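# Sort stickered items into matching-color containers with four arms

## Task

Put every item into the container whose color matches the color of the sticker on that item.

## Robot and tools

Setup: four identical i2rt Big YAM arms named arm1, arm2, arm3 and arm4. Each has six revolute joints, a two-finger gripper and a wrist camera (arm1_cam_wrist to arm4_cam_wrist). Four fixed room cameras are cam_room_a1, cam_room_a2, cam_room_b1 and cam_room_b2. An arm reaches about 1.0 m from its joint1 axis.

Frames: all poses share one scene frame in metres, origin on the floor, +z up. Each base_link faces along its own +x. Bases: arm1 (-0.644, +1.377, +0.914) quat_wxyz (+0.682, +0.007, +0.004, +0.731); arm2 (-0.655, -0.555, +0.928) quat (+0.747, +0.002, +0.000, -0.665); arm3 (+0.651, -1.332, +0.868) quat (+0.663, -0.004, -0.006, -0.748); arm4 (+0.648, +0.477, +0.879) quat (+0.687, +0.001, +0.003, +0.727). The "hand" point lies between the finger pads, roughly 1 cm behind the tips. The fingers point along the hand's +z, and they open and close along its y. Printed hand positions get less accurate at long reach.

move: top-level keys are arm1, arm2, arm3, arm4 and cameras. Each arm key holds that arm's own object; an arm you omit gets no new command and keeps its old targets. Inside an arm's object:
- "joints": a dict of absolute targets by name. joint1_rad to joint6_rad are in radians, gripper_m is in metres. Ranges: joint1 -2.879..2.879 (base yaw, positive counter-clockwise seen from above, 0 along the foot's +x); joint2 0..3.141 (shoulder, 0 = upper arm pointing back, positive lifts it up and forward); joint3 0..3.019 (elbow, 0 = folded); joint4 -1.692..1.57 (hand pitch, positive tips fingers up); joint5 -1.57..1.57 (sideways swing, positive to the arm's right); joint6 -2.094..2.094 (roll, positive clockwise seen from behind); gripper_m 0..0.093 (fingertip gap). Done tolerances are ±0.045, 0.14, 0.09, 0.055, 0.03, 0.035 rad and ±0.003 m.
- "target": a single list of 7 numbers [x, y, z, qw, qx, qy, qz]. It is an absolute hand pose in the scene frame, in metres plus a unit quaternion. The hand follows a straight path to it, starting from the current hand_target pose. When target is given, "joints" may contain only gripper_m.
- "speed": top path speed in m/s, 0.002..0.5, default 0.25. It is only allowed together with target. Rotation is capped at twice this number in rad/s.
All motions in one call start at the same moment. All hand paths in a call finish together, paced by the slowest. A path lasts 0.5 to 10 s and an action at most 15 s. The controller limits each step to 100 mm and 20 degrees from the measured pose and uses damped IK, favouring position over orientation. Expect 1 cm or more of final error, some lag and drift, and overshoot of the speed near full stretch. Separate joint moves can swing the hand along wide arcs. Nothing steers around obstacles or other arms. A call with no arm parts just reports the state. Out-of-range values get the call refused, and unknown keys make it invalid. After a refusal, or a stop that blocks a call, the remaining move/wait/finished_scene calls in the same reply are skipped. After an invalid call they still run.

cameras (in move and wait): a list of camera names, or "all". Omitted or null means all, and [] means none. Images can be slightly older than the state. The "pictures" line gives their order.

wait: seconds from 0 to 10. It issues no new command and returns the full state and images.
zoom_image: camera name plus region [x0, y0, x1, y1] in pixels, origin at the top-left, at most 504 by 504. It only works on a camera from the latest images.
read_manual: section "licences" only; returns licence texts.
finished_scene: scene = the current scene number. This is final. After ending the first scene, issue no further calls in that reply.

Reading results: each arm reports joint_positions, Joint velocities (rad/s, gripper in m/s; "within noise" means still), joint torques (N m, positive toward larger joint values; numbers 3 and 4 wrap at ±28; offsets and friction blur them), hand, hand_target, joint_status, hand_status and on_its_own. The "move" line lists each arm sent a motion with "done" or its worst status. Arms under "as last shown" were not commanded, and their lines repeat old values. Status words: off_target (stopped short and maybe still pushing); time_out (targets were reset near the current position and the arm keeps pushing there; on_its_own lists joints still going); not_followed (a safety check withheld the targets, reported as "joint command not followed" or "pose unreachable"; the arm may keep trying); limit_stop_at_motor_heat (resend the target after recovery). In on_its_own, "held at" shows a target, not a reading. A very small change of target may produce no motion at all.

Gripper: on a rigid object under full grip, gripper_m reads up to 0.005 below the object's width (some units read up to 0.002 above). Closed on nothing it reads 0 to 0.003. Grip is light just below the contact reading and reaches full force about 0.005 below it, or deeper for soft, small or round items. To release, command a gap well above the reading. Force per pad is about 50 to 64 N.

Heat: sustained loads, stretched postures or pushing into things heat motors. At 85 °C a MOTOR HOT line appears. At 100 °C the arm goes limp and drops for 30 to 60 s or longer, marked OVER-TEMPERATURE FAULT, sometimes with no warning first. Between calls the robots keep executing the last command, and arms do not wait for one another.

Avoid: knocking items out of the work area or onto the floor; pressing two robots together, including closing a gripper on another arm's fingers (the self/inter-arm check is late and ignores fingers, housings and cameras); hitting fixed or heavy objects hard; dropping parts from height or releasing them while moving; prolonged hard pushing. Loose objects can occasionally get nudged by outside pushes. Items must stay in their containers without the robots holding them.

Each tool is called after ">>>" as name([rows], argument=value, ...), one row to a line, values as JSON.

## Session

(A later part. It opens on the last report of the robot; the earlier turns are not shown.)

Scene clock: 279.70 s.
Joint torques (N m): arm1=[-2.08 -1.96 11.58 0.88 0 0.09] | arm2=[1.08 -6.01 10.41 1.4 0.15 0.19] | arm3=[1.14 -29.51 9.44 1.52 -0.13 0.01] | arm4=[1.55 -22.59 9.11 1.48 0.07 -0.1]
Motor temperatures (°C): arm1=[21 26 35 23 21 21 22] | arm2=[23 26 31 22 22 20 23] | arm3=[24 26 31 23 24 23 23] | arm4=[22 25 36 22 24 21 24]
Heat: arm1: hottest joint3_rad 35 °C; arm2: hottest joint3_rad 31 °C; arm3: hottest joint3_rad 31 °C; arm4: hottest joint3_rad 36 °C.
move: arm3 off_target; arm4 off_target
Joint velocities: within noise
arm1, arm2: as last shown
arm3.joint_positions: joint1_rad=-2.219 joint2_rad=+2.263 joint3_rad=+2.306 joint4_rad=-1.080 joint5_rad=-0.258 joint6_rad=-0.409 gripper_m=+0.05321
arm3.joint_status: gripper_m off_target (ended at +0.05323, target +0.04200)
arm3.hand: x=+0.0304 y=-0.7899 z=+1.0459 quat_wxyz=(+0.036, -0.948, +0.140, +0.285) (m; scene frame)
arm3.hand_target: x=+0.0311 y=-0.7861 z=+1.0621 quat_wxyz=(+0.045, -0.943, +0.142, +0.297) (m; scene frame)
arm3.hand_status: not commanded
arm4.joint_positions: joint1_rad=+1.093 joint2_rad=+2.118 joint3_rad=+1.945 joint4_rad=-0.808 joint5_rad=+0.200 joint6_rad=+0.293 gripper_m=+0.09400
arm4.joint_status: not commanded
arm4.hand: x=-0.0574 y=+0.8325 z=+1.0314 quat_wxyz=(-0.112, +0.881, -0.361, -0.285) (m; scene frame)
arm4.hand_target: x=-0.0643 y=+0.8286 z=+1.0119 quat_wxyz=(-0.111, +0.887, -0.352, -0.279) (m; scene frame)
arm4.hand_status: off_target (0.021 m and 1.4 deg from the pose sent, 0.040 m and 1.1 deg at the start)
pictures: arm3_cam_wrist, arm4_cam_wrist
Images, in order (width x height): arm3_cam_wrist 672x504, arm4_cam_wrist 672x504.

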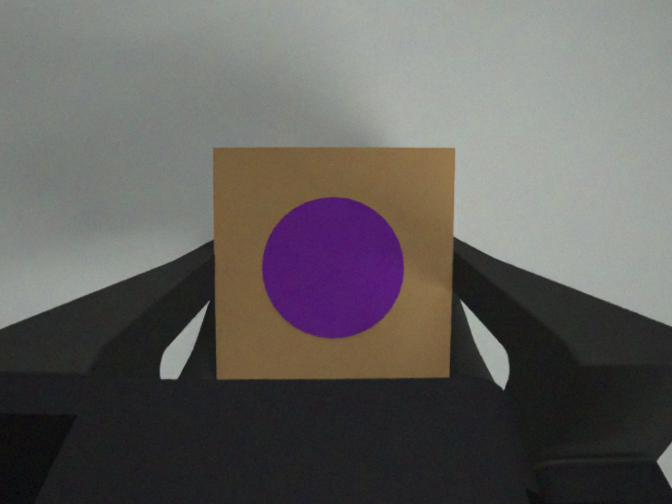

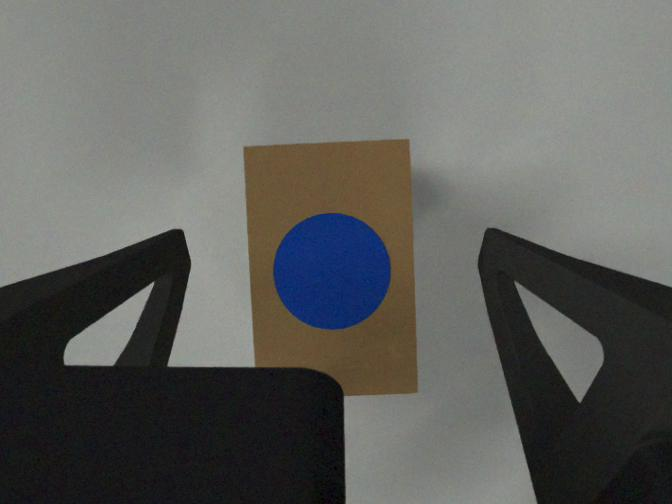

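>>> move(arm3={"target":[0.031,-0.786,1.14,-0.0447,0.9431,-0.1418,-0.2974],"speed":0.2}, arm4={"joints":{"gripper_m":0.03}}, cameras=["arm3_cam_wrist","arm4_cam_wrist"])

>>> move(arm3={"target":[0.35,-1.0,1.19,-0.1080,0.8901,-0.3426,-0.2806],"speed":0.25}, arm4={"target":[-0.065,0.829,1.12,-0.1109,0.8865,-0.3518,-0.2795],"speed":0.2}, cameras=["arm3_cam_wrist","arm4_cam_wrist"])

Scene clock: 287.17 s.
Joint torques (N m): arm1=[-2.14 -1.9 11.62 0.84 -0.05 0.06] | arm2=[1.03 -6.01 10.44 1.4 0.14 0.19] | arm3=[1.44 -28.28 13.57 0.77 -0.12 0] | arm4=[1.38 -22.71 9.18 1.51 0.14 -0.09]
Motor temperatures (°C): arm1=[21 25 35 23 21 21 22] | arm2=[23 26 31 22 22 20 23] | arm3=[24 26 31 23 24 23 24] | arm4=[22 26 35 22 24 21 24]
Heat: arm1: hottest joint3_rad 35 °C; arm2: hottest joint3_rad 31 °C; arm3: hottest joint3_rad 31 °C; arm4: hottest joint3_rad 35 °C.
move: arm3 off_target; arm4 off_target
Joint velocities: within noise
arm1, arm2: as last shown
arm3.joint_positions: joint1_rad=-2.219 joint2_rad=+2.318 joint3_rad=+2.588 joint4_rad=-1.324 joint5_rad=-0.258 joint6_rad=-0.408 gripper_m=+0.05320
arm3.joint_status: not commanded
arm3.hand: x=+0.0331 y=-0.7916 z=+1.1133 quat_wxyz=(+0.031, -0.949, +0.142, +0.279) (m; scene frame)
arm3.hand_target: x=+0.0319 y=-0.7869 z=+1.1400 quat_wxyz=(+0.045, -0.943, +0.142, +0.298) (m; scene frame)
arm3.hand_status: off_target (0.027 m and 2.7 deg from the pose sent, 0.094 m and 1.8 deg at the start)
arm4.joint_positions: joint1_rad=+1.093 joint2_rad=+2.118 joint3_rad=+1.945 joint4_rad=-0.807 joint5_rad=+0.200 joint6_rad=+0.293 gripper_m=+0.04406
arm4.joint_status: gripper_m off_target (ended at +0.04409, target +0.03000)
arm4.hand: x=-0.0576 y=+0.8326 z=+1.0315 quat_wxyz=(-0.112, +0.881, -0.361, -0.285) (m; scene frame)
arm4.hand_target: x=-0.0643 y=+0.8286 z=+1.0120 quat_wxyz=(-0.111, +0.887, -0.352, -0.279) (m; scene frame)
arm4.hand_status: not commanded
pictures: arm3_cam_wrist, arm4_cam_wrist
Images, in order (width x height): arm3_cam_wrist 672x504, arm4_cam_wrist 672x504.

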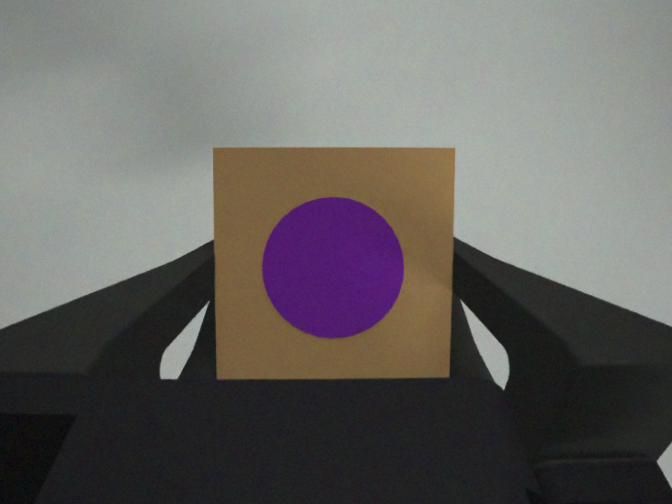

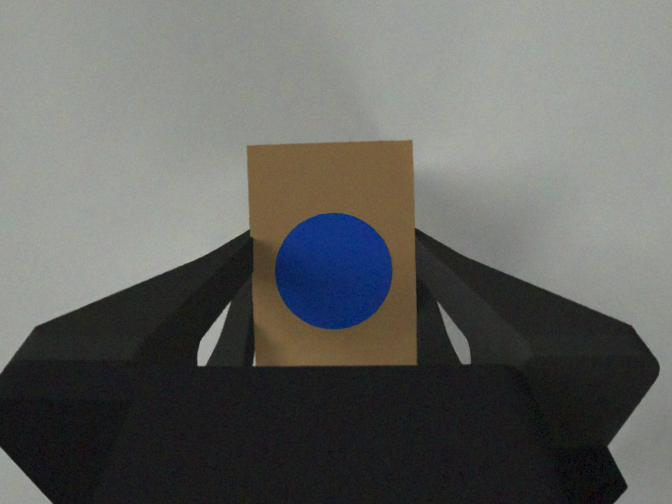

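Scene clock: 289.37 s.
Joint torques (N m): arm1=[-2.32 -1.38 11.55 0.98 -0.04 0.08] | arm2=[1.08 -6.01 10.44 1.39 0.15 0.19] | arm3=[0.38 -8.35 9.35 1.01 0.05 0.03] | arm4=[1.55 -25.29 12.82 0.51 0.13 -0.05]
Motor temperatures (°C): arm1=[21 25 35 23 21 21 22] | arm2=[23 26 31 22 22 20 23] | arm3=[24 26 31 23 24 23 24] | arm4=[22 26 36 22 24 21 25]
Heat: arm1: hottest joint3_rad 35 °C; arm2: hottest joint3_rad 31 °C; arm3: hottest joint3_rad 31 °C; arm4: hottest joint3_rad 36 °C.
move: arm3 done; arm4 off_target
Joint velocities: within noise
arm1, arm2: as last shown
arm3.joint_positions: joint1_rad=-2.286 joint2_rad=+1.118 joint3_rad=+1.200 joint4_rad=-1.022 joint5_rad=-0.061 joint6_rad=-0.107 gripper_m=+0.05319
arm3.joint_status: not commanded
arm3.hand: x=+0.3456 y=-1.0044 z=+1.1946 quat_wxyz=(+0.109, -0.892, +0.332, +0.286) (m; scene frame)
arm3.hand_target: x=+0.3500 y=-1.0002 z=+1.1900 quat_wxyz=(+0.108, -0.890, +0.343, +0.281) (m; scene frame)
arm3.hand_status: done (0.008 m and 1.4 deg from the pose sent, 0.387 m and 25.6 deg at the start)
arm4.joint_positions: joint1_rad=+1.093 joint2_rad=+2.118 joint3_rad=+2.133 joint4_rad=-1.046 joint5_rad=+0.200 joint6_rad=+0.293 gripper_m=+0.04406
arm4.joint_status: not commanded
arm4.hand: x=-0.0526 y=+0.8307 z=+1.0959 quat_wxyz=(-0.111, +0.889, -0.361, -0.260) (m; scene frame)
arm4.hand_target: x=-0.0638 y=+0.8284 z=+1.1198 quat_wxyz=(-0.111, +0.886, -0.352, -0.280) (m; scene frame)
arm4.hand_status: off_target (0.027 m and 2.5 deg from the pose sent, 0.089 m and 1.3 deg at the start)
pictures: arm3_cam_wrist, arm4_cam_wrist
Images, in order (width x height): arm3_cam_wrist 672x504, arm4_cam_wrist 672x504.

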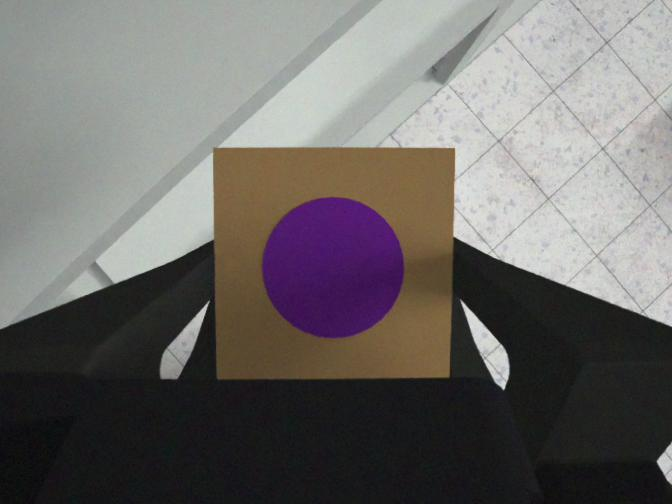

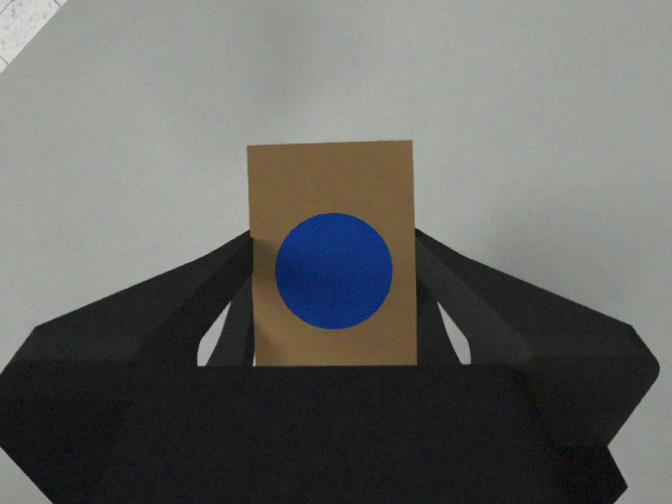

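>>> move(arm3={"joints":{"joint1_rad":-0.25,"joint2_rad":0.7,"joint3_rad":1.2,"joint4_rad":-1.3,"joint5_rad":0,"joint6_rad":0}}, arm4={"target":[0.30,0.645,1.20,-0.0656,0.9307,-0.2080,-0.2935],"speed":0.3}, cameras=["arm3_cam_wrist","arm4_cam_wrist"])

>>> move(arm3={"joints":{"joint1_rad":1.75}}, arm4={"joints":{"joint1_rad":-0.25,"joint2_rad":0.7,"joint3_rad":1.2,"joint4_rad":-1.3,"joint5_rad":0,"joint6_rad":0}}, cameras=["arm3_cam_wrist","arm4_cam_wrist"])

Scene clock: 300.27 s.
Joint torques (N m): arm1=[-1.96 -1.9 11.44 0.94 0.02 0.09] | arm2=[1.03 -6.07 10.43 1.39 0.15 0.2] | arm3=[2.14 -2.02 9.39 1.21 0.07 0.02] | arm4=[0.85 -4.95 9.26 0.84 -0.06 -0.08]
Motor temperatures (°C): arm1=[21 25 35 23 21 21 22] | arm2=[23 26 31 22 22 20 23] | arm3=[24 26 31 23 24 23 24] | arm4=[22 27 38 22 24 21 25]
Heat: arm1: hottest joint3_rad 35 °C; arm2: hottest joint3_rad 31 °C; arm3: hottest joint3_rad 31 °C; arm4: hottest joint3_rad 38 °C.
move: arm3 done; arm4 done
Joint velocities: within noise
arm1, arm2: as last shown
arm3.joint_positions: joint1_rad=-0.261 joint2_rad=+0.711 joint3_rad=+1.194 joint4_rad=-1.295 joint5_rad=-0.002 joint6_rad=-0.007 gripper_m=+0.05319
arm3.joint_status: all done
arm3.hand: x=+0.5431 y=-1.5930 z=+1.2974 quat_wxyz=(-0.213, -0.766, -0.521, +0.310) (m; scene frame)
arm3.hand_target: x=+0.5471 y=-1.5902 z=+1.3026 quat_wxyz=(-0.218, -0.764, -0.521, +0.313) (m; scene frame)
arm3.hand_status: not commanded
arm4.joint_positions: joint1_rad=+1.079 joint2_rad=+0.963 joint3_rad=+1.080 joint4_rad=-1.062 joint5_rad=+0.006 joint6_rad=+0.010 gripper_m=+0.04406
arm4.joint_status: not commanded
arm4.hand: x=+0.3001 y=+0.6427 z=+1.2042 quat_wxyz=(-0.066, +0.927, -0.212, -0.302) (m; scene frame)
arm4.hand_target: x=+0.3001 y=+0.6450 z=+1.2001 quat_wxyz=(-0.066, +0.931, -0.208, -0.294) (m; scene frame)
arm4.hand_status: done (0.005 m and 1.2 deg from the pose sent, 0.412 m and 19.3 deg at the start)
pictures: arm3_cam_wrist, arm4_cam_wrist
Images, in order (width x height): arm3_cam_wrist 672x504, arm4_cam_wrist 672x504.

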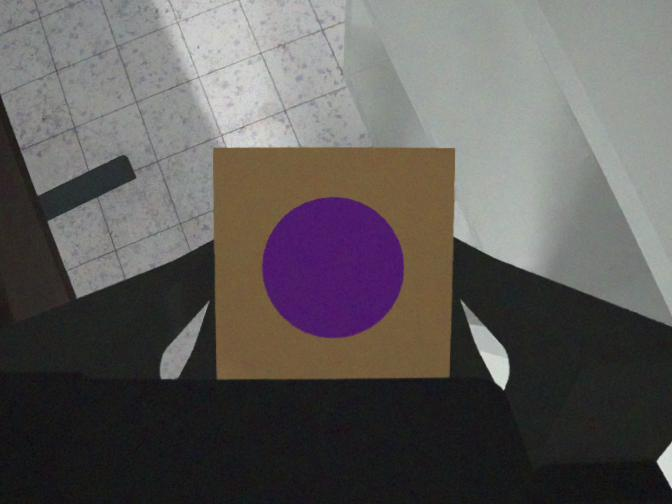

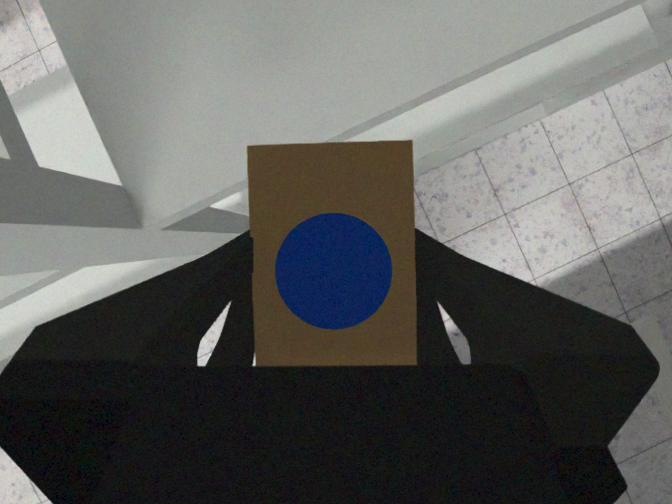

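Scene clock: 302.23 s.
Joint torques (N m): arm1=[-2.32 -1.85 11.59 1.02 -0.02 0.01] | arm2=[1.03 -5.95 10.41 1.42 0.16 0.2] | arm3=[1.9 -2.2 9.39 1.17 0.12 0.02] | arm4=[1.03 -1.9 10.44 0.83 0 -0.05]
Motor temperatures (°C): arm1=[21 25 35 23 21 21 22] | arm2=[23 26 31 22 22 20 23] | arm3=[24 26 31 23 24 23 24] | arm4=[22 27 38 22 24 21 25]
Heat: arm1: hottest joint3_rad 35 °C; arm2: hottest joint3_rad 31 °C; arm3: hottest joint3_rad 31 °C; arm4: hottest joint3_rad 38 °C.
move: arm3 done; arm4 done
Joint velocities: within noise
arm1.joint_positions: joint1_rad=-2.409 joint2_rad=+0.918 joint3_rad=+0.975 joint4_rad=-0.983 joint5_rad=-0.008 joint6_rad=-0.001 gripper_m=+0.07496
arm1.joint_status: not commanded
arm1.hand: x=-0.3686 y=+1.1154 z=+1.2050 quat_wxyz=(-0.287, -0.354, -0.882, +0.117) (m; scene frame)
arm1.hand_target: x=-0.3701 y=+1.1151 z=+1.2000 quat_wxyz=(-0.279, -0.359, -0.884, +0.113) (m; scene frame)
arm1.hand_status: not commanded
arm2.joint_positions: joint1_rad=+1.146 joint2_rad=+0.961 joint3_rad=+0.968 joint4_rad=-0.930 joint5_rad=+0.004 joint6_rad=-0.008 gripper_m=+0.08293
arm2.joint_status: not commanded
arm2.hand: x=-0.2819 y=-0.6761 z=+1.2133 quat_wxyz=(-0.315, -0.143, -0.937, +0.050) (m; scene frame)
arm2.hand_target: x=-0.2860 y=-0.6740 z=+1.2002 quat_wxyz=(-0.297, -0.148, -0.942, +0.047) (m; scene frame)
arm2.hand_status: not commanded
arm3.joint_positions: joint1_rad=+1.740 joint2_rad=+0.711 joint3_rad=+1.194 joint4_rad=-1.295 joint5_rad=-0.003 joint6_rad=-0.006 gripper_m=+0.05319
arm3.joint_status: all done
arm3.hand: x=+0.9382 y=-1.3118 z=+1.2940 quat_wxyz=(-0.371, +0.028, -0.928, -0.003) (m; scene frame)
arm3.hand_target: x=+0.9340 y=-1.3094 z=+1.2992 quat_wxyz=(-0.376, +0.030, -0.926, -0.005) (m; scene frame)
arm3.hand_status: not commanded
arm4.joint_positions: joint1_rad=-0.248 joint2_rad=+0.702 joint3_rad=+1.173 joint4_rad=-1.290 joint5_rad=+0.002 joint6_rad=+0.010 gripper_m=+0.04414
arm4.joint_status: all done
arm4.hand: x=+0.7052 y=+0.7598 z=+1.2971 quat_wxyz=(-0.280, +0.588, -0.722, -0.234) (m; scene frame)
arm4.hand_target: x=+0.7050 y=+0.7575 z=+1.3094 quat_wxyz=(-0.287, +0.589, -0.717, -0.239) (m; scene frame)
arm4.hand_status: not commanded
pictures: arm3_cam_wrist, arm4_cam_wrist
Images, in order (width x height): arm3_cam_wrist 672x504, arm4_cam_wrist 672x504.

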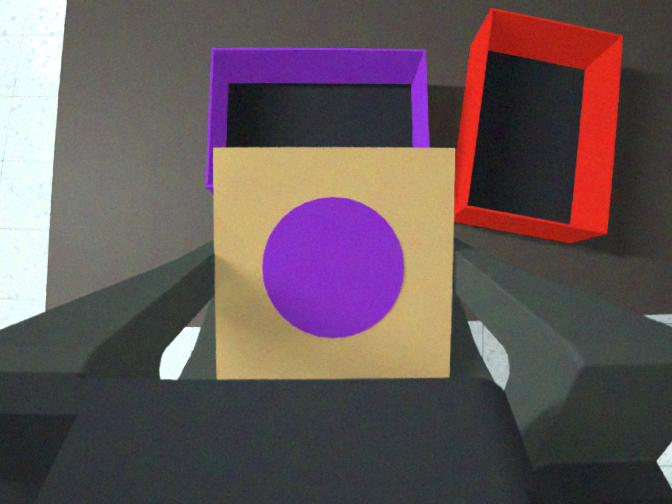

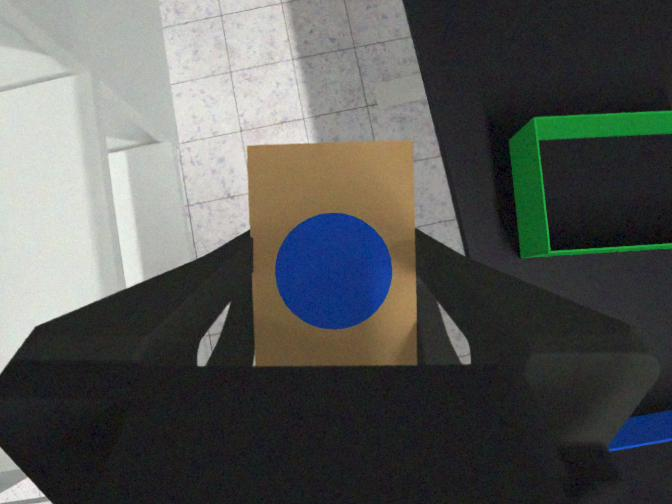

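>>> move(arm3={"target":[1.21,-1.275,0.95,0.2837,-0.0418,0.958,0.0124],"speed":0.3}, arm4={"joints":{"joint1_rad":-1.85}}, cameras=["arm3_cam_wrist","arm4_cam_wrist"])

>>> move(arm3={"target":[1.22,-1.275,0.85,0.2837,-0.0418,0.958,0.0124],"speed":0.2}, arm4={"target":[1.13,0.35,0.95,0.2983,0.1204,0.9461,-0.0379],"speed":0.3}, cameras=["arm3_cam_wrist","arm4_cam_wrist","cam_room_a1","cam_room_a2"])

Scene clock: 319.17 s.
Joint torques (N m): arm1=[-1.85 -1.85 11.6 0.92 -0.02 0.05] | arm2=[1.08 -6.01 10.43 1.4 0.15 0.2] | arm3=[2.02 -16.5 11.62 1.68 -0.05 0.03] | arm4=[0.32 -1.03 10.35 0.61 0.06 -0.05]
Motor temperatures (°C): arm1=[21 25 35 23 21 21 22] | arm2=[23 25 31 22 22 20 23] | arm3=[24 26 30 23 24 23 24] | arm4=[22 25 39 22 24 21 26]
Heat: arm1: hottest joint3_rad 35 °C; arm2: hottest joint3_rad 31 °C; arm3: hottest joint3_rad 30 °C; arm4: hottest joint3_rad 39 °C.
move: arm3 off_target; arm4 done
Joint velocities: within noise
arm1, arm2: as last shown
arm3.joint_positions: joint1_rad=+1.775 joint2_rad=+1.633 joint3_rad=+0.977 joint4_rad=-0.416 joint5_rad=-0.004 joint6_rad=+0.009 gripper_m=+0.05319
arm3.joint_status: not commanded
arm3.hand: x=+1.1833 y=-1.2859 z=+0.9207 quat_wxyz=(-0.246, +0.038, -0.968, -0.007) (m; scene frame)
arm3.hand_target: x=+1.2079 y=-1.2750 z=+0.9509 quat_wxyz=(-0.284, +0.042, -0.958, -0.013) (m; scene frame)
arm3.hand_status: off_target (0.041 m and 4.5 deg from the pose sent, 0.440 m and 10.7 deg at the start)
arm4.joint_positions: joint1_rad=-1.848 joint2_rad=+0.702 joint3_rad=+1.173 joint4_rad=-1.290 joint5_rad=+0.002 joint6_rad=+0.010 gripper_m=+0.04424
arm4.joint_status: all done
arm4.hand: x=+0.9291 y=+0.4153 z=+1.2972 quat_wxyz=(-0.363, -0.107, -0.925, +0.041) (m; scene frame)
arm4.hand_target: x=+0.9268 y=+0.4156 z=+1.3095 quat_wxyz=(-0.371, -0.102, -0.922, +0.044) (m; scene frame)
arm4.hand_status: not commanded
pictures: arm3_cam_wrist, arm4_cam_wrist
Images, in order (width x height): arm3_cam_wrist 672x504, arm4_cam_wrist 672x504.

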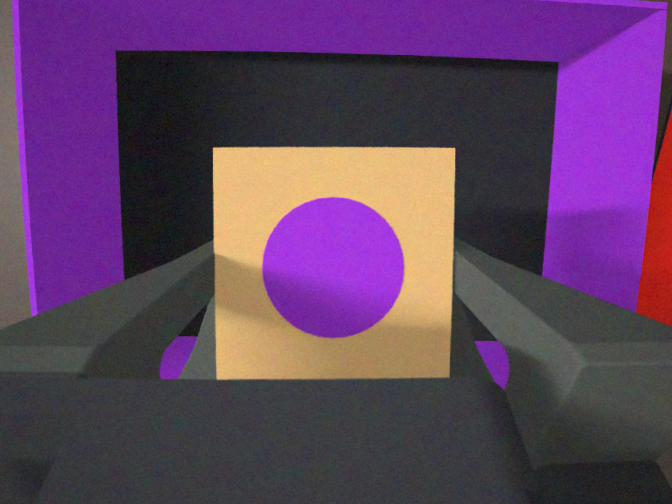

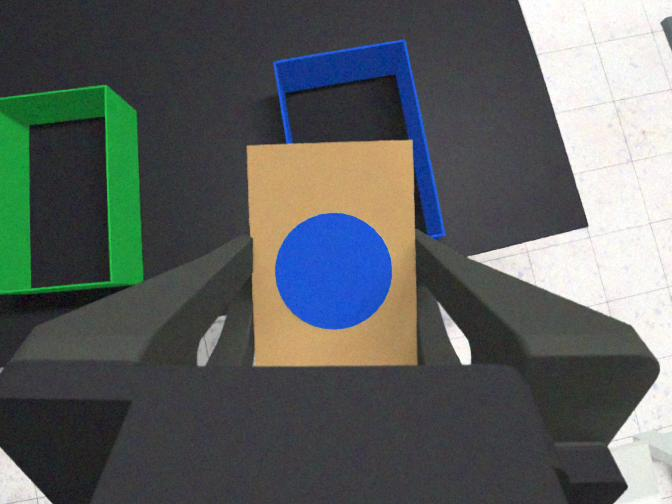

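Scene clock: 321.23 s.
Joint torques (N m): arm1=[-2.32 -2.43 11.7 0.95 -0.01 0.1] | arm2=[1.03 -6.12 10.41 1.43 0.15 0.2] | arm3=[2.14 -16.56 6.71 1.78 0.01 0.03] | arm4=[0.38 -13.16 9.22 1.46 0.01 -0.02]
Motor temperatures (°C): arm1=[21 25 35 23 21 21 22] | arm2=[23 25 31 22 22 20 23] | arm3=[24 26 30 23 24 23 24] | arm4=[22 25 39 22 24 21 26]
Heat: arm1: hottest joint3_rad 35 °C; arm2: hottest joint3_rad 31 °C; arm3: hottest joint3_rad 30 °C; arm4: hottest joint3_rad 39 °C.
move: arm3 done; arm4 off_target
Joint velocities: within noise
arm1, arm2: as last shown
arm3.joint_positions: joint1_rad=+1.776 joint2_rad=+1.827 joint3_rad=+0.977 joint4_rad=-0.159 joint5_rad=-0.005 joint6_rad=+0.010 gripper_m=+0.05320
arm3.joint_status: not commanded
arm3.hand: x=+1.2165 y=-1.2838 z=+0.8499 quat_wxyz=(-0.277, +0.038, -0.960, -0.009) (m; scene frame)
arm3.hand_target: x=+1.2198 y=-1.2749 z=+0.8501 quat_wxyz=(-0.284, +0.042, -0.958, -0.012) (m; scene frame)
arm3.hand_status: done (0.010 m and 1.0 deg from the pose sent, 0.080 m and 4.5 deg at the start)
arm4.joint_positions: joint1_rad=-1.880 joint2_rad=+1.491 joint3_rad=+0.776 joint4_rad=-0.303 joint5_rad=-0.006 joint6_rad=+0.008 gripper_m=+0.04424
arm4.joint_status: not commanded
arm4.hand: x=+1.1112 y=+0.3582 z=+0.9293 quat_wxyz=(-0.269, -0.124, -0.954, +0.033) (m; scene frame)
arm4.hand_target: x=+1.1290 y=+0.3503 z=+0.9505 quat_wxyz=(-0.298, -0.120, -0.946, +0.038) (m; scene frame)
arm4.hand_status: off_target (0.029 m and 3.5 deg from the pose sent, 0.407 m and 8.0 deg at the start)
pictures: arm3_cam_wrist, arm4_cam_wrist, cam_room_a1, cam_room_a2
Images, in order (width x height): arm3_cam_wrist 672x504, arm4_cam_wrist 672x504, cam_room_a1 672x504, cam_room_a2 672x504.

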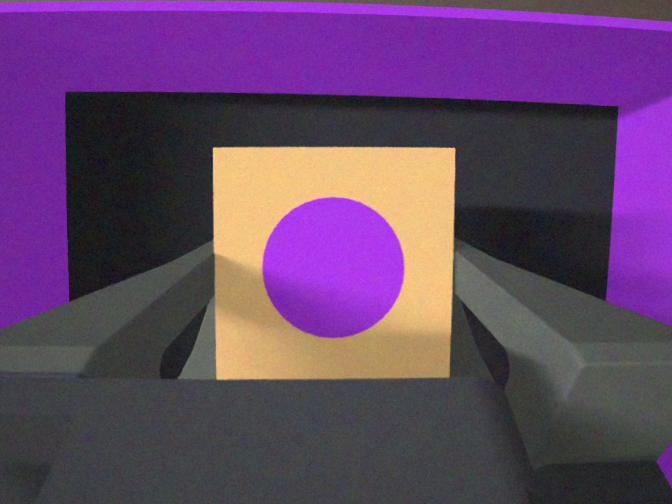

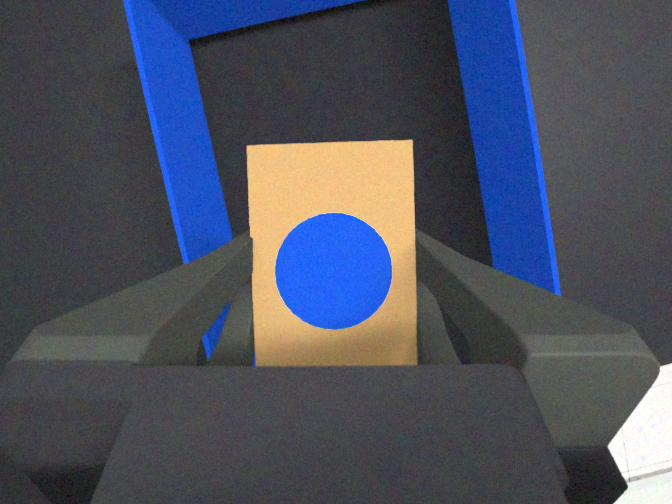

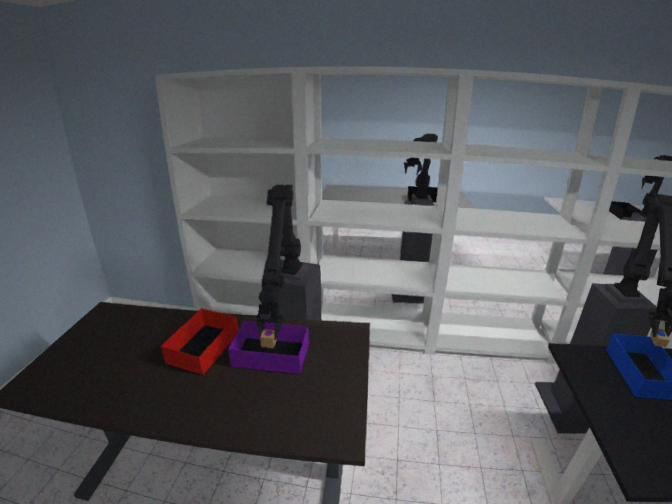

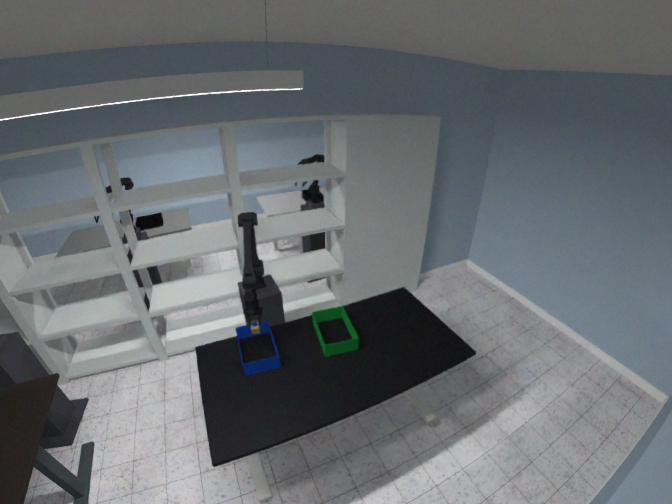

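>>> move(arm3={"target":[1.222,-1.275,0.80,0.2837,-0.0418,0.958,0.0124],"speed":0.15}, arm4={"target":[1.145,0.338,0.855,0.2983,0.1204,0.9461,-0.0379],"speed":0.25}, cameras=["arm3_cam_wrist","arm4_cam_wrist"])

>>> move(arm3={"target":[1.222,-1.275,0.78,0.2837,-0.0418,0.958,0.0124],"speed":0.1}, arm4={"target":[1.145,0.338,0.79,0.2983,0.1204,0.9461,-0.0379],"speed":0.15}, cameras=["arm3_cam_wrist","arm4_cam_wrist","cam_room_a1","cam_room_a2"])

>>> zoom_image(camera="cam_room_a1", region=[220, 300, 320, 390])

>>> zoom_image(camera="cam_room_a2", region=[210, 290, 310, 390])

Scene clock: 332.63 s.
Joint torques (N m): arm1=[-2.26 -1.61 11.7 0.99 -0.06 0.08] | arm2=[1.03 -6.24 10.43 1.43 0.14 0.2] | arm3=[2.2 -18.02 5.6 1.83 0.03 0.02] | arm4=[0.21 -15.15 6 1.51 -0.04 -0.09]
Motor temperatures (°C): arm1=[21 25 36 23 21 21 22] | arm2=[23 25 31 22 22 20 23] | arm3=[24 26 30 23 24 23 24] | arm4=[22 25 38 22 24 21 26]
Heat: arm1: hottest joint3_rad 36 °C; arm2: hottest joint3_rad 31 °C; arm3: hottest joint3_rad 30 °C; arm4: hottest joint3_rad 38 °C.
move: arm3 off_target; arm4 off_target
Joint velocities: within noise
arm1, arm2: as last shown
arm3.joint_positions: joint1_rad=+1.776 joint2_rad=+1.953 joint3_rad=+0.972 joint4_rad=-0.036 joint5_rad=-0.005 joint6_rad=+0.010 gripper_m=+0.05320
arm3.joint_status: not commanded
arm3.hand: x=+1.2183 y=-1.2840 z=+0.7960 quat_wxyz=(-0.274, +0.038, -0.961, -0.009) (m; scene frame)
arm3.hand_target: x=+1.2219 y=-1.2750 z=+0.8000 quat_wxyz=(-0.283, +0.042, -0.958, -0.012) (m; scene frame)
arm3.hand_status: off_target (0.011 m and 1.3 deg from the pose sent, 0.051 m and 1.0 deg at the start)
arm4.joint_positions: joint1_rad=-1.899 joint2_rad=+1.747 joint3_rad=+0.776 joint4_rad=-0.021 joint5_rad=-0.014 joint6_rad=-0.003 gripper_m=+0.04424
arm4.joint_status: not commanded
arm4.hand: x=+1.1362 y=+0.3431 z=+0.8458 quat_wxyz=(-0.282, -0.126, -0.951, +0.034) (m; scene frame)
arm4.hand_target: x=+1.1448 y=+0.3381 z=+0.8552 quat_wxyz=(-0.298, -0.120, -0.946, +0.038) (m; scene frame)
arm4.hand_status: off_target (0.014 m and 2.1 deg from the pose sent, 0.084 m and 3.5 deg at the start)
pictures: arm3_cam_wrist, arm4_cam_wrist
Images, in order (width x height): arm3_cam_wrist 672x504, arm4_cam_wrist 672x504.

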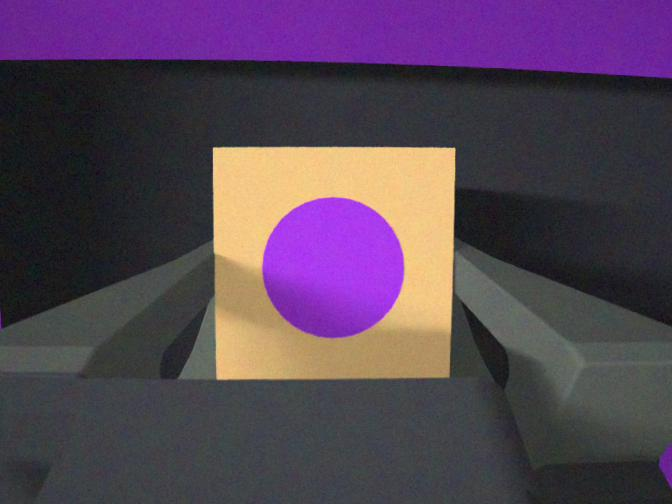

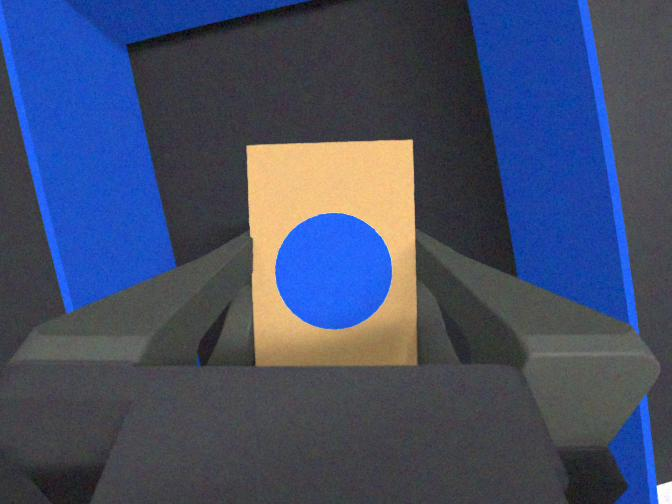

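Scene clock: 333.73 s.
Joint torques (N m): arm1=[-2.2 -1.49 11.6 0.92 -0.01 0.11] | arm2=[1.14 -5.95 10.4 1.37 0.16 0.19] | arm3=[2.08 -17.26 5.3 1.83 0.05 0.02] | arm4=[0.44 -15.33 4.59 1.58 -0.04 -0.07]
Motor temperatures (°C): arm1=[21 25 36 23 21 21 22] | arm2=[23 25 31 22 22 20 23] | arm3=[24 26 30 23 24 23 24] | arm4=[22 25 38 22 24 21 26]
Heat: arm1: hottest joint3_rad 36 °C; arm2: hottest joint3_rad 31 °C; arm3: hottest joint3_rad 30 °C; arm4: hottest joint3_rad 38 °C.
move: arm3 done; arm4 done
Joint velocities: within noise
arm1, arm2: as last shown
arm3.joint_positions: joint1_rad=+1.777 joint2_rad=+1.991 joint3_rad=+0.972 joint4_rad=+0.012 joint5_rad=-0.005 joint6_rad=+0.011 gripper_m=+0.05320
arm3.joint_status: not commanded
arm3.hand: x=+1.2203 y=-1.2838 z=+0.7812 quat_wxyz=(-0.278, +0.038, -0.960, -0.009) (m; scene frame)
arm3.hand_target: x=+1.2219 y=-1.2751 z=+0.7801 quat_wxyz=(-0.284, +0.042, -0.958, -0.012) (m; scene frame)
arm3.hand_status: done (0.009 m and 0.8 deg from the pose sent, 0.019 m and 1.3 deg at the start)
arm4.joint_positions: joint1_rad=-1.899 joint2_rad=+1.916 joint3_rad=+0.772 joint4_rad=+0.168 joint5_rad=-0.014 joint6_rad=-0.003 gripper_m=+0.04424
arm4.joint_status: not commanded
arm4.hand: x=+1.1401 y=+0.3417 z=+0.7879 quat_wxyz=(-0.289, -0.125, -0.948, +0.036) (m; scene frame)
arm4.hand_target: x=+1.1450 y=+0.3380 z=+0.7901 quat_wxyz=(-0.298, -0.120, -0.946, +0.038) (m; scene frame)
arm4.hand_status: done (0.007 m and 1.3 deg from the pose sent, 0.057 m and 2.1 deg at the start)
pictures: arm3_cam_wrist, arm4_cam_wrist, cam_room_a1, cam_room_a2
Images, in order (width x height): arm3_cam_wrist 672x504, arm4_cam_wrist 672x504, cam_room_a1 672x504, cam_room_a2 672x504.

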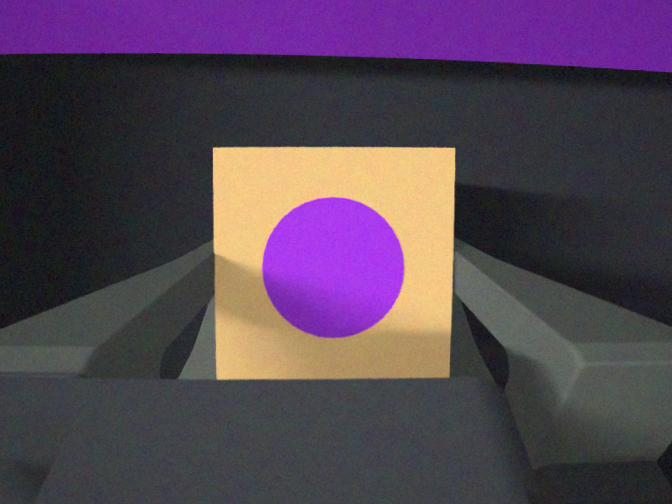

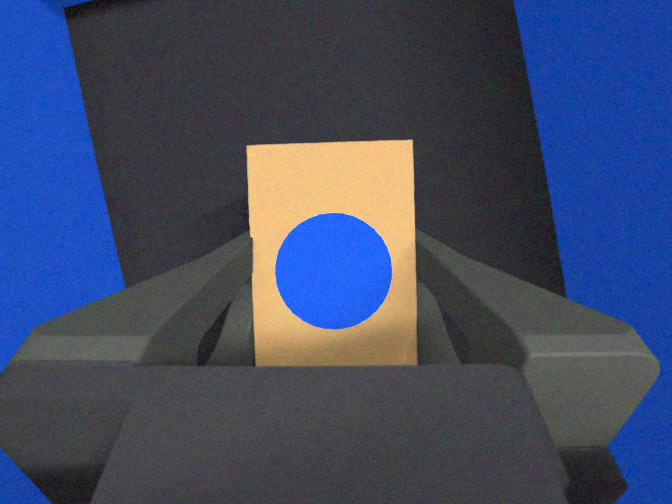

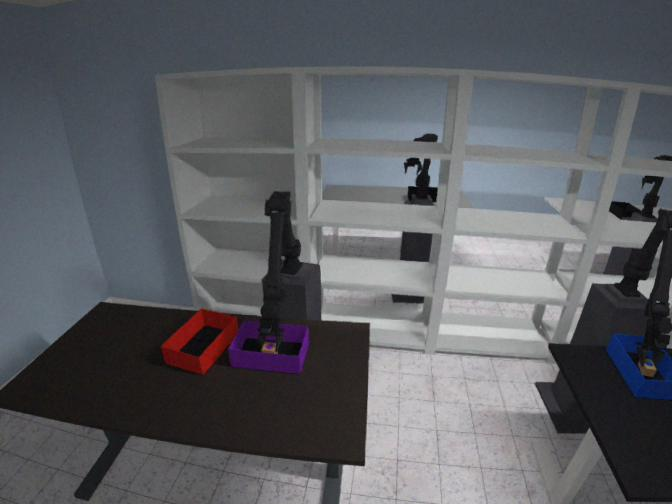

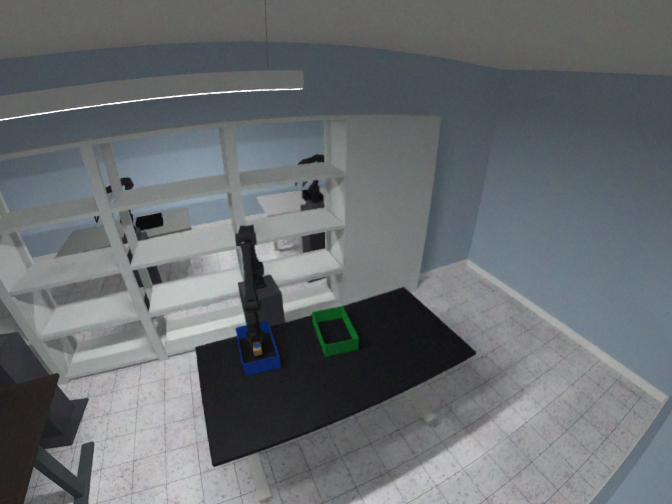

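Scaled by 5.040.

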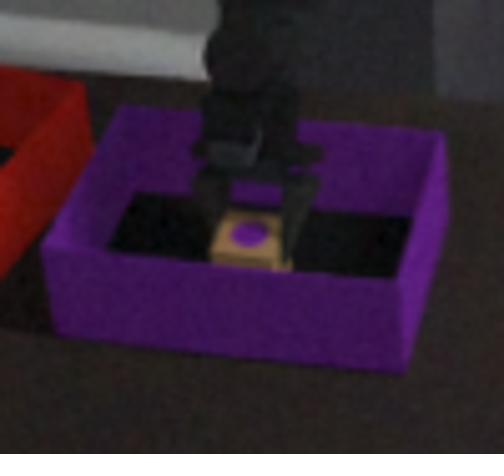

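Scaled by 5.040.

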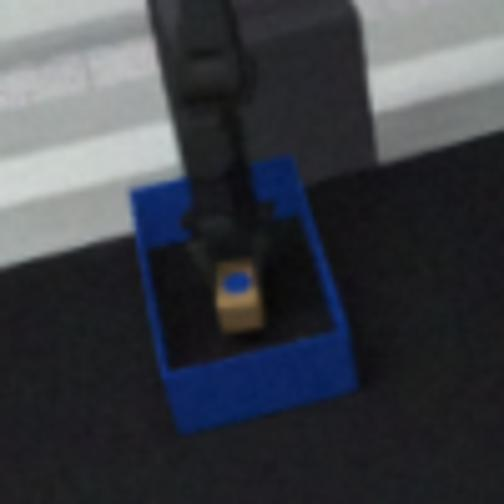

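>>> move(arm3={"target":[1.222,-1.275,0.768,0.2837,-0.0418,0.958,0.0124],"speed":0.1}, arm4={"target":[1.145,0.338,0.770,0.2983,0.1204,0.9461,-0.0379],"speed":0.1}, cameras=[])

>>> move(arm4={"target":[1.145,0.338,0.760,0.2983,0.1204,0.9461,-0.0379],"speed":0.1}, cameras=["cam_room_a1","cam_room_a2"])

>>> zoom_image(camera="cam_room_a2", region=[210, 290, 310, 390])

Scene clock: 340.77 s.
Joint torques (N m): arm1=[-1.96 -1.2 11.63 0.9 -0.06 0.05] | arm2=[0.97 -6.01 10.43 1.43 0.15 0.19] | arm3=[2.08 -17.44 5.29 1.83 0.05 0.02] | arm4=[0.15 -14.45 4.51 1.69 -0.04 -0.11]
Motor temperatures (°C): arm1=[21 25 36 23 21 21 22] | arm2=[23 25 31 22 22 20 23] | arm3=[24 26 29 23 24 23 24] | arm4=[22 25 36 22 24 21 26]
Heat: arm1: hottest joint3_rad 36 °C; arm2: hottest joint3_rad 31 °C; arm3: hottest joint3_rad 29 °C; arm4: hottest joint3_rad 36 °C.
move: arm3 done; arm4 done
Joint velocities: within noise
arm1, arm2: as last shown
arm3.joint_positions: joint1_rad=+1.777 joint2_rad=+2.018 joint3_rad=+0.972 joint4_rad=+0.040 joint5_rad=-0.005 joint6_rad=+0.011 gripper_m=+0.05320
arm3.joint_status: not commanded
arm3.hand: x=+1.2202 y=-1.2838 z=+0.7701 quat_wxyz=(-0.279, +0.038, -0.960, -0.009) (m; scene frame)
arm3.hand_target: x=+1.2219 y=-1.2751 z=+0.7681 quat_wxyz=(-0.284, +0.042, -0.958, -0.012) (m; scene frame)
arm3.hand_status: done (0.009 m and 0.8 deg from the pose sent, 0.016 m and 0.8 deg at the start)
arm4.joint_positions: joint1_rad=-1.899 joint2_rad=+1.963 joint3_rad=+0.772 joint4_rad=+0.222 joint5_rad=-0.014 joint6_rad=-0.003 gripper_m=+0.04424
arm4.joint_status: not commanded
arm4.hand: x=+1.1405 y=+0.3416 z=+0.7725 quat_wxyz=(-0.292, -0.125, -0.947, +0.036) (m; scene frame)
arm4.hand_target: x=+1.1449 y=+0.3380 z=+0.7702 quat_wxyz=(-0.298, -0.120, -0.946, +0.038) (m; scene frame)
arm4.hand_status: done (0.006 m and 0.9 deg from the pose sent, 0.019 m and 1.3 deg at the start)
pictures: none
No camera images: "cameras" was empty.

Scene clock: 341.73 s.
Joint torques (N m): arm1=[-2.32 -2.43 11.66 0.87 -0.02 0.05] | arm2=[0.97 -6.07 10.41 1.39 0.15 0.2] | arm3=[2.08 -17.2 5.3 1.78 0.04 0.02] | arm4=[0.38 -14.15 4.38 1.54 -0.02 -0.07]
Motor temperatures (°C): arm1=[21 25 36 23 21 21 22] | arm2=[23 25 31 22 22 20 23] | arm3=[24 26 29 23 24 23 24] | arm4=[22 25 36 22 24 21 26]
Heat: arm1: hottest joint3_rad 36 °C; arm2: hottest joint3_rad 31 °C; arm3: hottest joint3_rad 29 °C; arm4: hottest joint3_rad 36 °C.
move: arm4 done
Joint velocities: within noise
arm1, arm2, arm3: as last shown
arm4.joint_positions: joint1_rad=-1.899 joint2_rad=+1.990 joint3_rad=+0.772 joint4_rad=+0.248 joint5_rad=-0.014 joint6_rad=-0.003 gripper_m=+0.04424
arm4.joint_status: not commanded
arm4.hand: x=+1.1394 y=+0.3418 z=+0.7631 quat_wxyz=(-0.292, -0.125, -0.947, +0.036) (m; scene frame)
arm4.hand_target: x=+1.1449 y=+0.3381 z=+0.7601 quat_wxyz=(-0.298, -0.120, -0.946, +0.038) (m; scene frame)
arm4.hand_status: done (0.007 m and 0.9 deg from the pose sent, 0.014 m and 0.9 deg at the start)
pictures: cam_room_a1, cam_room_a2
Images, in order (width x height): cam_room_a1 672x504, cam_room_a2 672x504.

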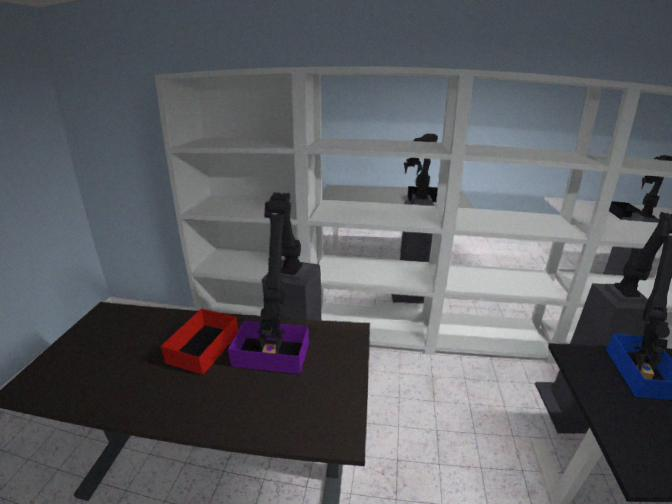

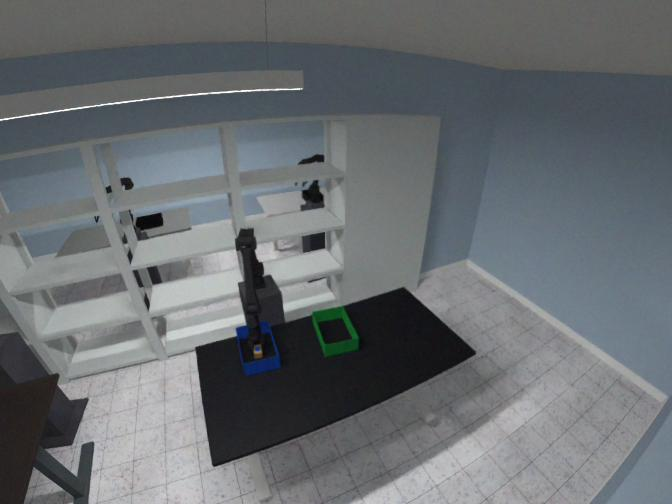

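Scaled by 5.040.

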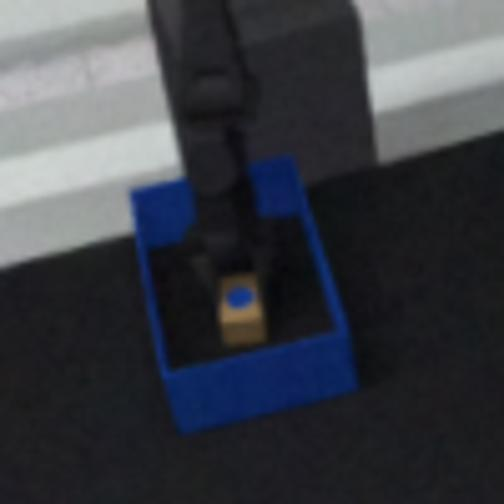

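>>> move(arm3={"target":[1.222,-1.275,0.757,0.2837,-0.0418,0.958,0.0124],"speed":0.1}, arm4={"target":[1.145,0.338,0.750,0.2983,0.1204,0.9461,-0.0379],"speed":0.1}, cameras=[])

>>> move(arm3={"target":[1.222,-1.275,0.749,0.2837,-0.0418,0.958,0.0124],"speed":0.1}, arm4={"target":[1.145,0.338,0.742,0.2983,0.1204,0.9461,-0.0379],"speed":0.1}, cameras=["cam_room_a1","cam_room_a2"])

>>> zoom_image(camera="cam_room_a2", region=[210, 290, 310, 390])

>>> zoom_image(camera="cam_room_a1", region=[220, 300, 320, 390])

Scene clock: 348.10 s.
Joint torques (N m): arm1=[-1.85 -1.67 11.59 0.98 -0.04 0.08] | arm2=[0.97 -6.07 10.43 1.4 0.15 0.19] | arm3=[2.08 -16.32 5.37 1.72 0.07 0.01] | arm4=[0.38 -13.45 4.59 1.48 -0.05 -0.06]
Motor temperatures (°C): arm1=[21 25 36 23 21 21 22] | arm2=[23 25 31 22 22 20 23] | arm3=[24 26 28 23 24 23 24] | arm4=[22 25 34 22 24 21 26]
Heat: arm1: hottest joint3_rad 36 °C; arm2: hottest joint3_rad 31 °C; arm3: hottest joint3_rad 28 °C; arm4: hottest joint3_rad 34 °C.
move: arm3 off_target; arm4 done
Joint velocities: within noise
arm1, arm2: as last shown
arm3.joint_positions: joint1_rad=+1.778 joint2_rad=+2.033 joint3_rad=+0.972 joint4_rad=+0.068 joint5_rad=-0.005 joint6_rad=+0.013 gripper_m=+0.05319
arm3.joint_status: not commanded
arm3.hand: x=+1.2227 y=-1.2834 z=+0.7658 quat_wxyz=(-0.285, +0.038, -0.958, -0.010) (m; scene frame)
arm3.hand_target: x=+1.2217 y=-1.2751 z=+0.7571 quat_wxyz=(-0.284, +0.042, -0.958, -0.012) (m; scene frame)
arm3.hand_status: off_target (0.012 m and 0.6 deg from the pose sent, 0.016 m and 0.8 deg at the start)
arm4.joint_positions: joint1_rad=-1.899 joint2_rad=+2.011 joint3_rad=+0.772 joint4_rad=+0.278 joint5_rad=-0.014 joint6_rad=-0.006 gripper_m=+0.04424
arm4.joint_status: not commanded
arm4.hand: x=+1.1401 y=+0.3416 z=+0.7568 quat_wxyz=(-0.296, -0.124, -0.946, +0.037) (m; scene frame)
arm4.hand_target: x=+1.1448 y=+0.3381 z=+0.7502 quat_wxyz=(-0.298, -0.120, -0.946, +0.038) (m; scene frame)
arm4.hand_status: done (0.009 m and 0.5 deg from the pose sent, 0.015 m and 0.9 deg at the start)
pictures: none
No camera images: "cameras" was empty.

Scene clock: 349.07 s.
Joint torques (N m): arm1=[-1.9 -1.85 11.67 0.79 0 0.06] | arm2=[1.08 -6.12 10.41 1.37 0.15 0.19] | arm3=[2.02 -15.03 5.39 1.59 0.07 -0.02] | arm4=[0.21 -11.99 4.9 1.55 -0.02 -0.06]
Motor temperatures (°C): arm1=[21 25 36 23 21 21 22] | arm2=[23 25 31 22 22 20 23] | arm3=[24 26 28 23 24 23 24] | arm4=[22 25 34 22 24 21 26]
Heat: arm1: hottest joint3_rad 36 °C; arm2: hottest joint3_rad 31 °C; arm3: hottest joint3_rad 28 °C; arm4: hottest joint3_rad 34 °C.
move: arm3 off_target; arm4 off_target
Joint velocities: within noise
arm1.joint_positions: joint1_rad=-2.409 joint2_rad=+0.918 joint3_rad=+0.975 joint4_rad=-0.983 joint5_rad=-0.008 joint6_rad=-0.001 gripper_m=+0.07496
arm1.joint_status: not commanded
arm1.hand: x=-0.3686 y=+1.1154 z=+1.2050 quat_wxyz=(-0.287, -0.354, -0.882, +0.117) (m; scene frame)
arm1.hand_target: x=-0.3701 y=+1.1151 z=+1.2000 quat_wxyz=(-0.279, -0.359, -0.884, +0.113) (m; scene frame)
arm1.hand_status: not commanded
arm2.joint_positions: joint1_rad=+1.146 joint2_rad=+0.961 joint3_rad=+0.968 joint4_rad=-0.930 joint5_rad=+0.004 joint6_rad=-0.008 gripper_m=+0.08293
arm2.joint_status: not commanded
arm2.hand: x=-0.2819 y=-0.6761 z=+1.2133 quat_wxyz=(-0.315, -0.143, -0.937, +0.050) (m; scene frame)
arm2.hand_target: x=-0.2860 y=-0.6740 z=+1.2002 quat_wxyz=(-0.297, -0.148, -0.942, +0.047) (m; scene frame)
arm2.hand_status: not commanded
arm3.joint_positions: joint1_rad=+1.778 joint2_rad=+2.039 joint3_rad=+0.972 joint4_rad=+0.091 joint5_rad=-0.005 joint6_rad=+0.015 gripper_m=+0.05319
arm3.joint_status: not commanded
arm3.hand: x=+1.2260 y=-1.2831 z=+0.7656 quat_wxyz=(-0.293, +0.037, -0.955, -0.010) (m; scene frame)
arm3.hand_target: x=+1.2214 y=-1.2752 z=+0.7495 quat_wxyz=(-0.284, +0.042, -0.958, -0.012) (m; scene frame)
arm3.hand_status: off_target (0.019 m and 1.3 deg from the pose sent, 0.019 m and 0.6 deg at the start)
arm4.joint_positions: joint1_rad=-1.899 joint2_rad=+2.019 joint3_rad=+0.772 joint4_rad=+0.302 joint5_rad=-0.014 joint6_rad=-0.006 gripper_m=+0.04424
arm4.joint_status: not commanded
arm4.hand: x=+1.1429 y=+0.3408 z=+0.7564 quat_wxyz=(-0.304, -0.123, -0.944, +0.038) (m; scene frame)
arm4.hand_target: x=+1.1444 y=+0.3382 z=+0.7424 quat_wxyz=(-0.298, -0.120, -0.946, +0.038) (m; scene frame)
arm4.hand_status: off_target (0.015 m and 0.7 deg from the pose sent, 0.016 m and 0.5 deg at the start)
pictures: cam_room_a1, cam_room_a2
Images, in order (width x height): cam_room_a1 672x504, cam_room_a2 672x504.

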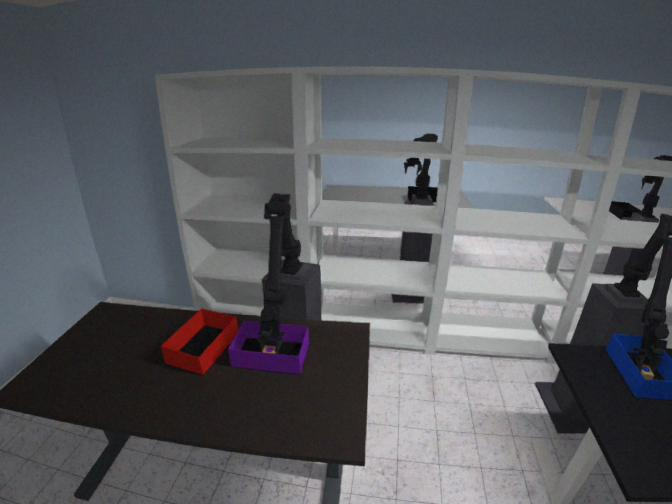

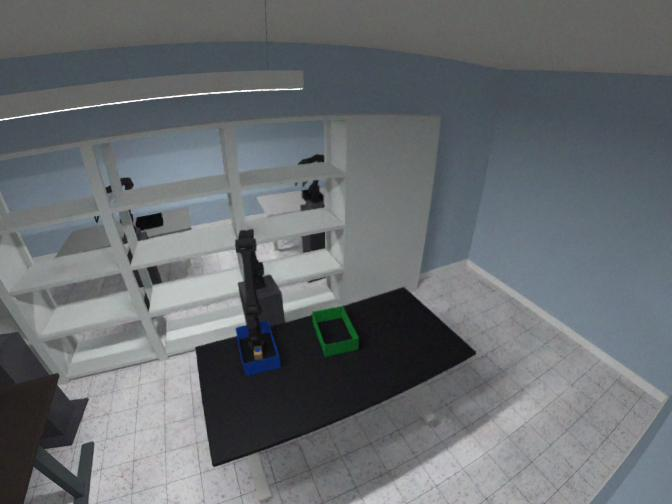

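Scaled by 5.040.

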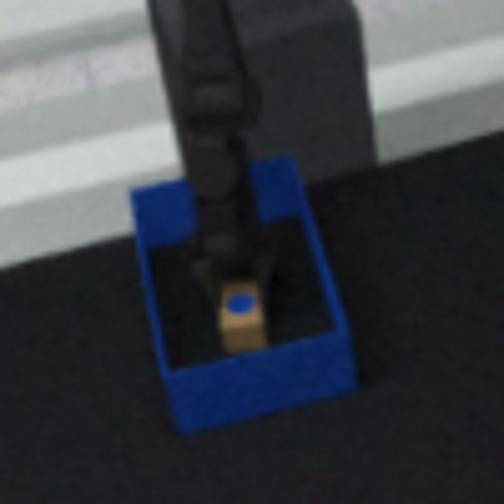

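Scaled by 5.040.

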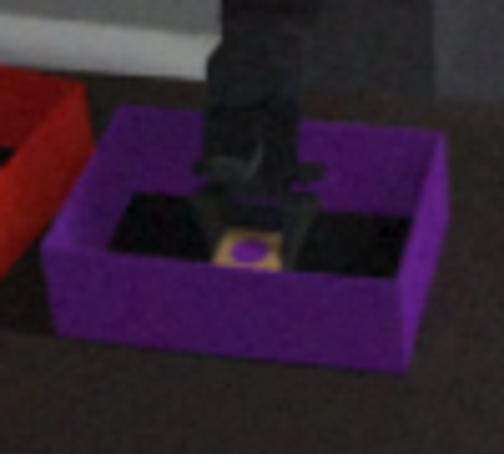

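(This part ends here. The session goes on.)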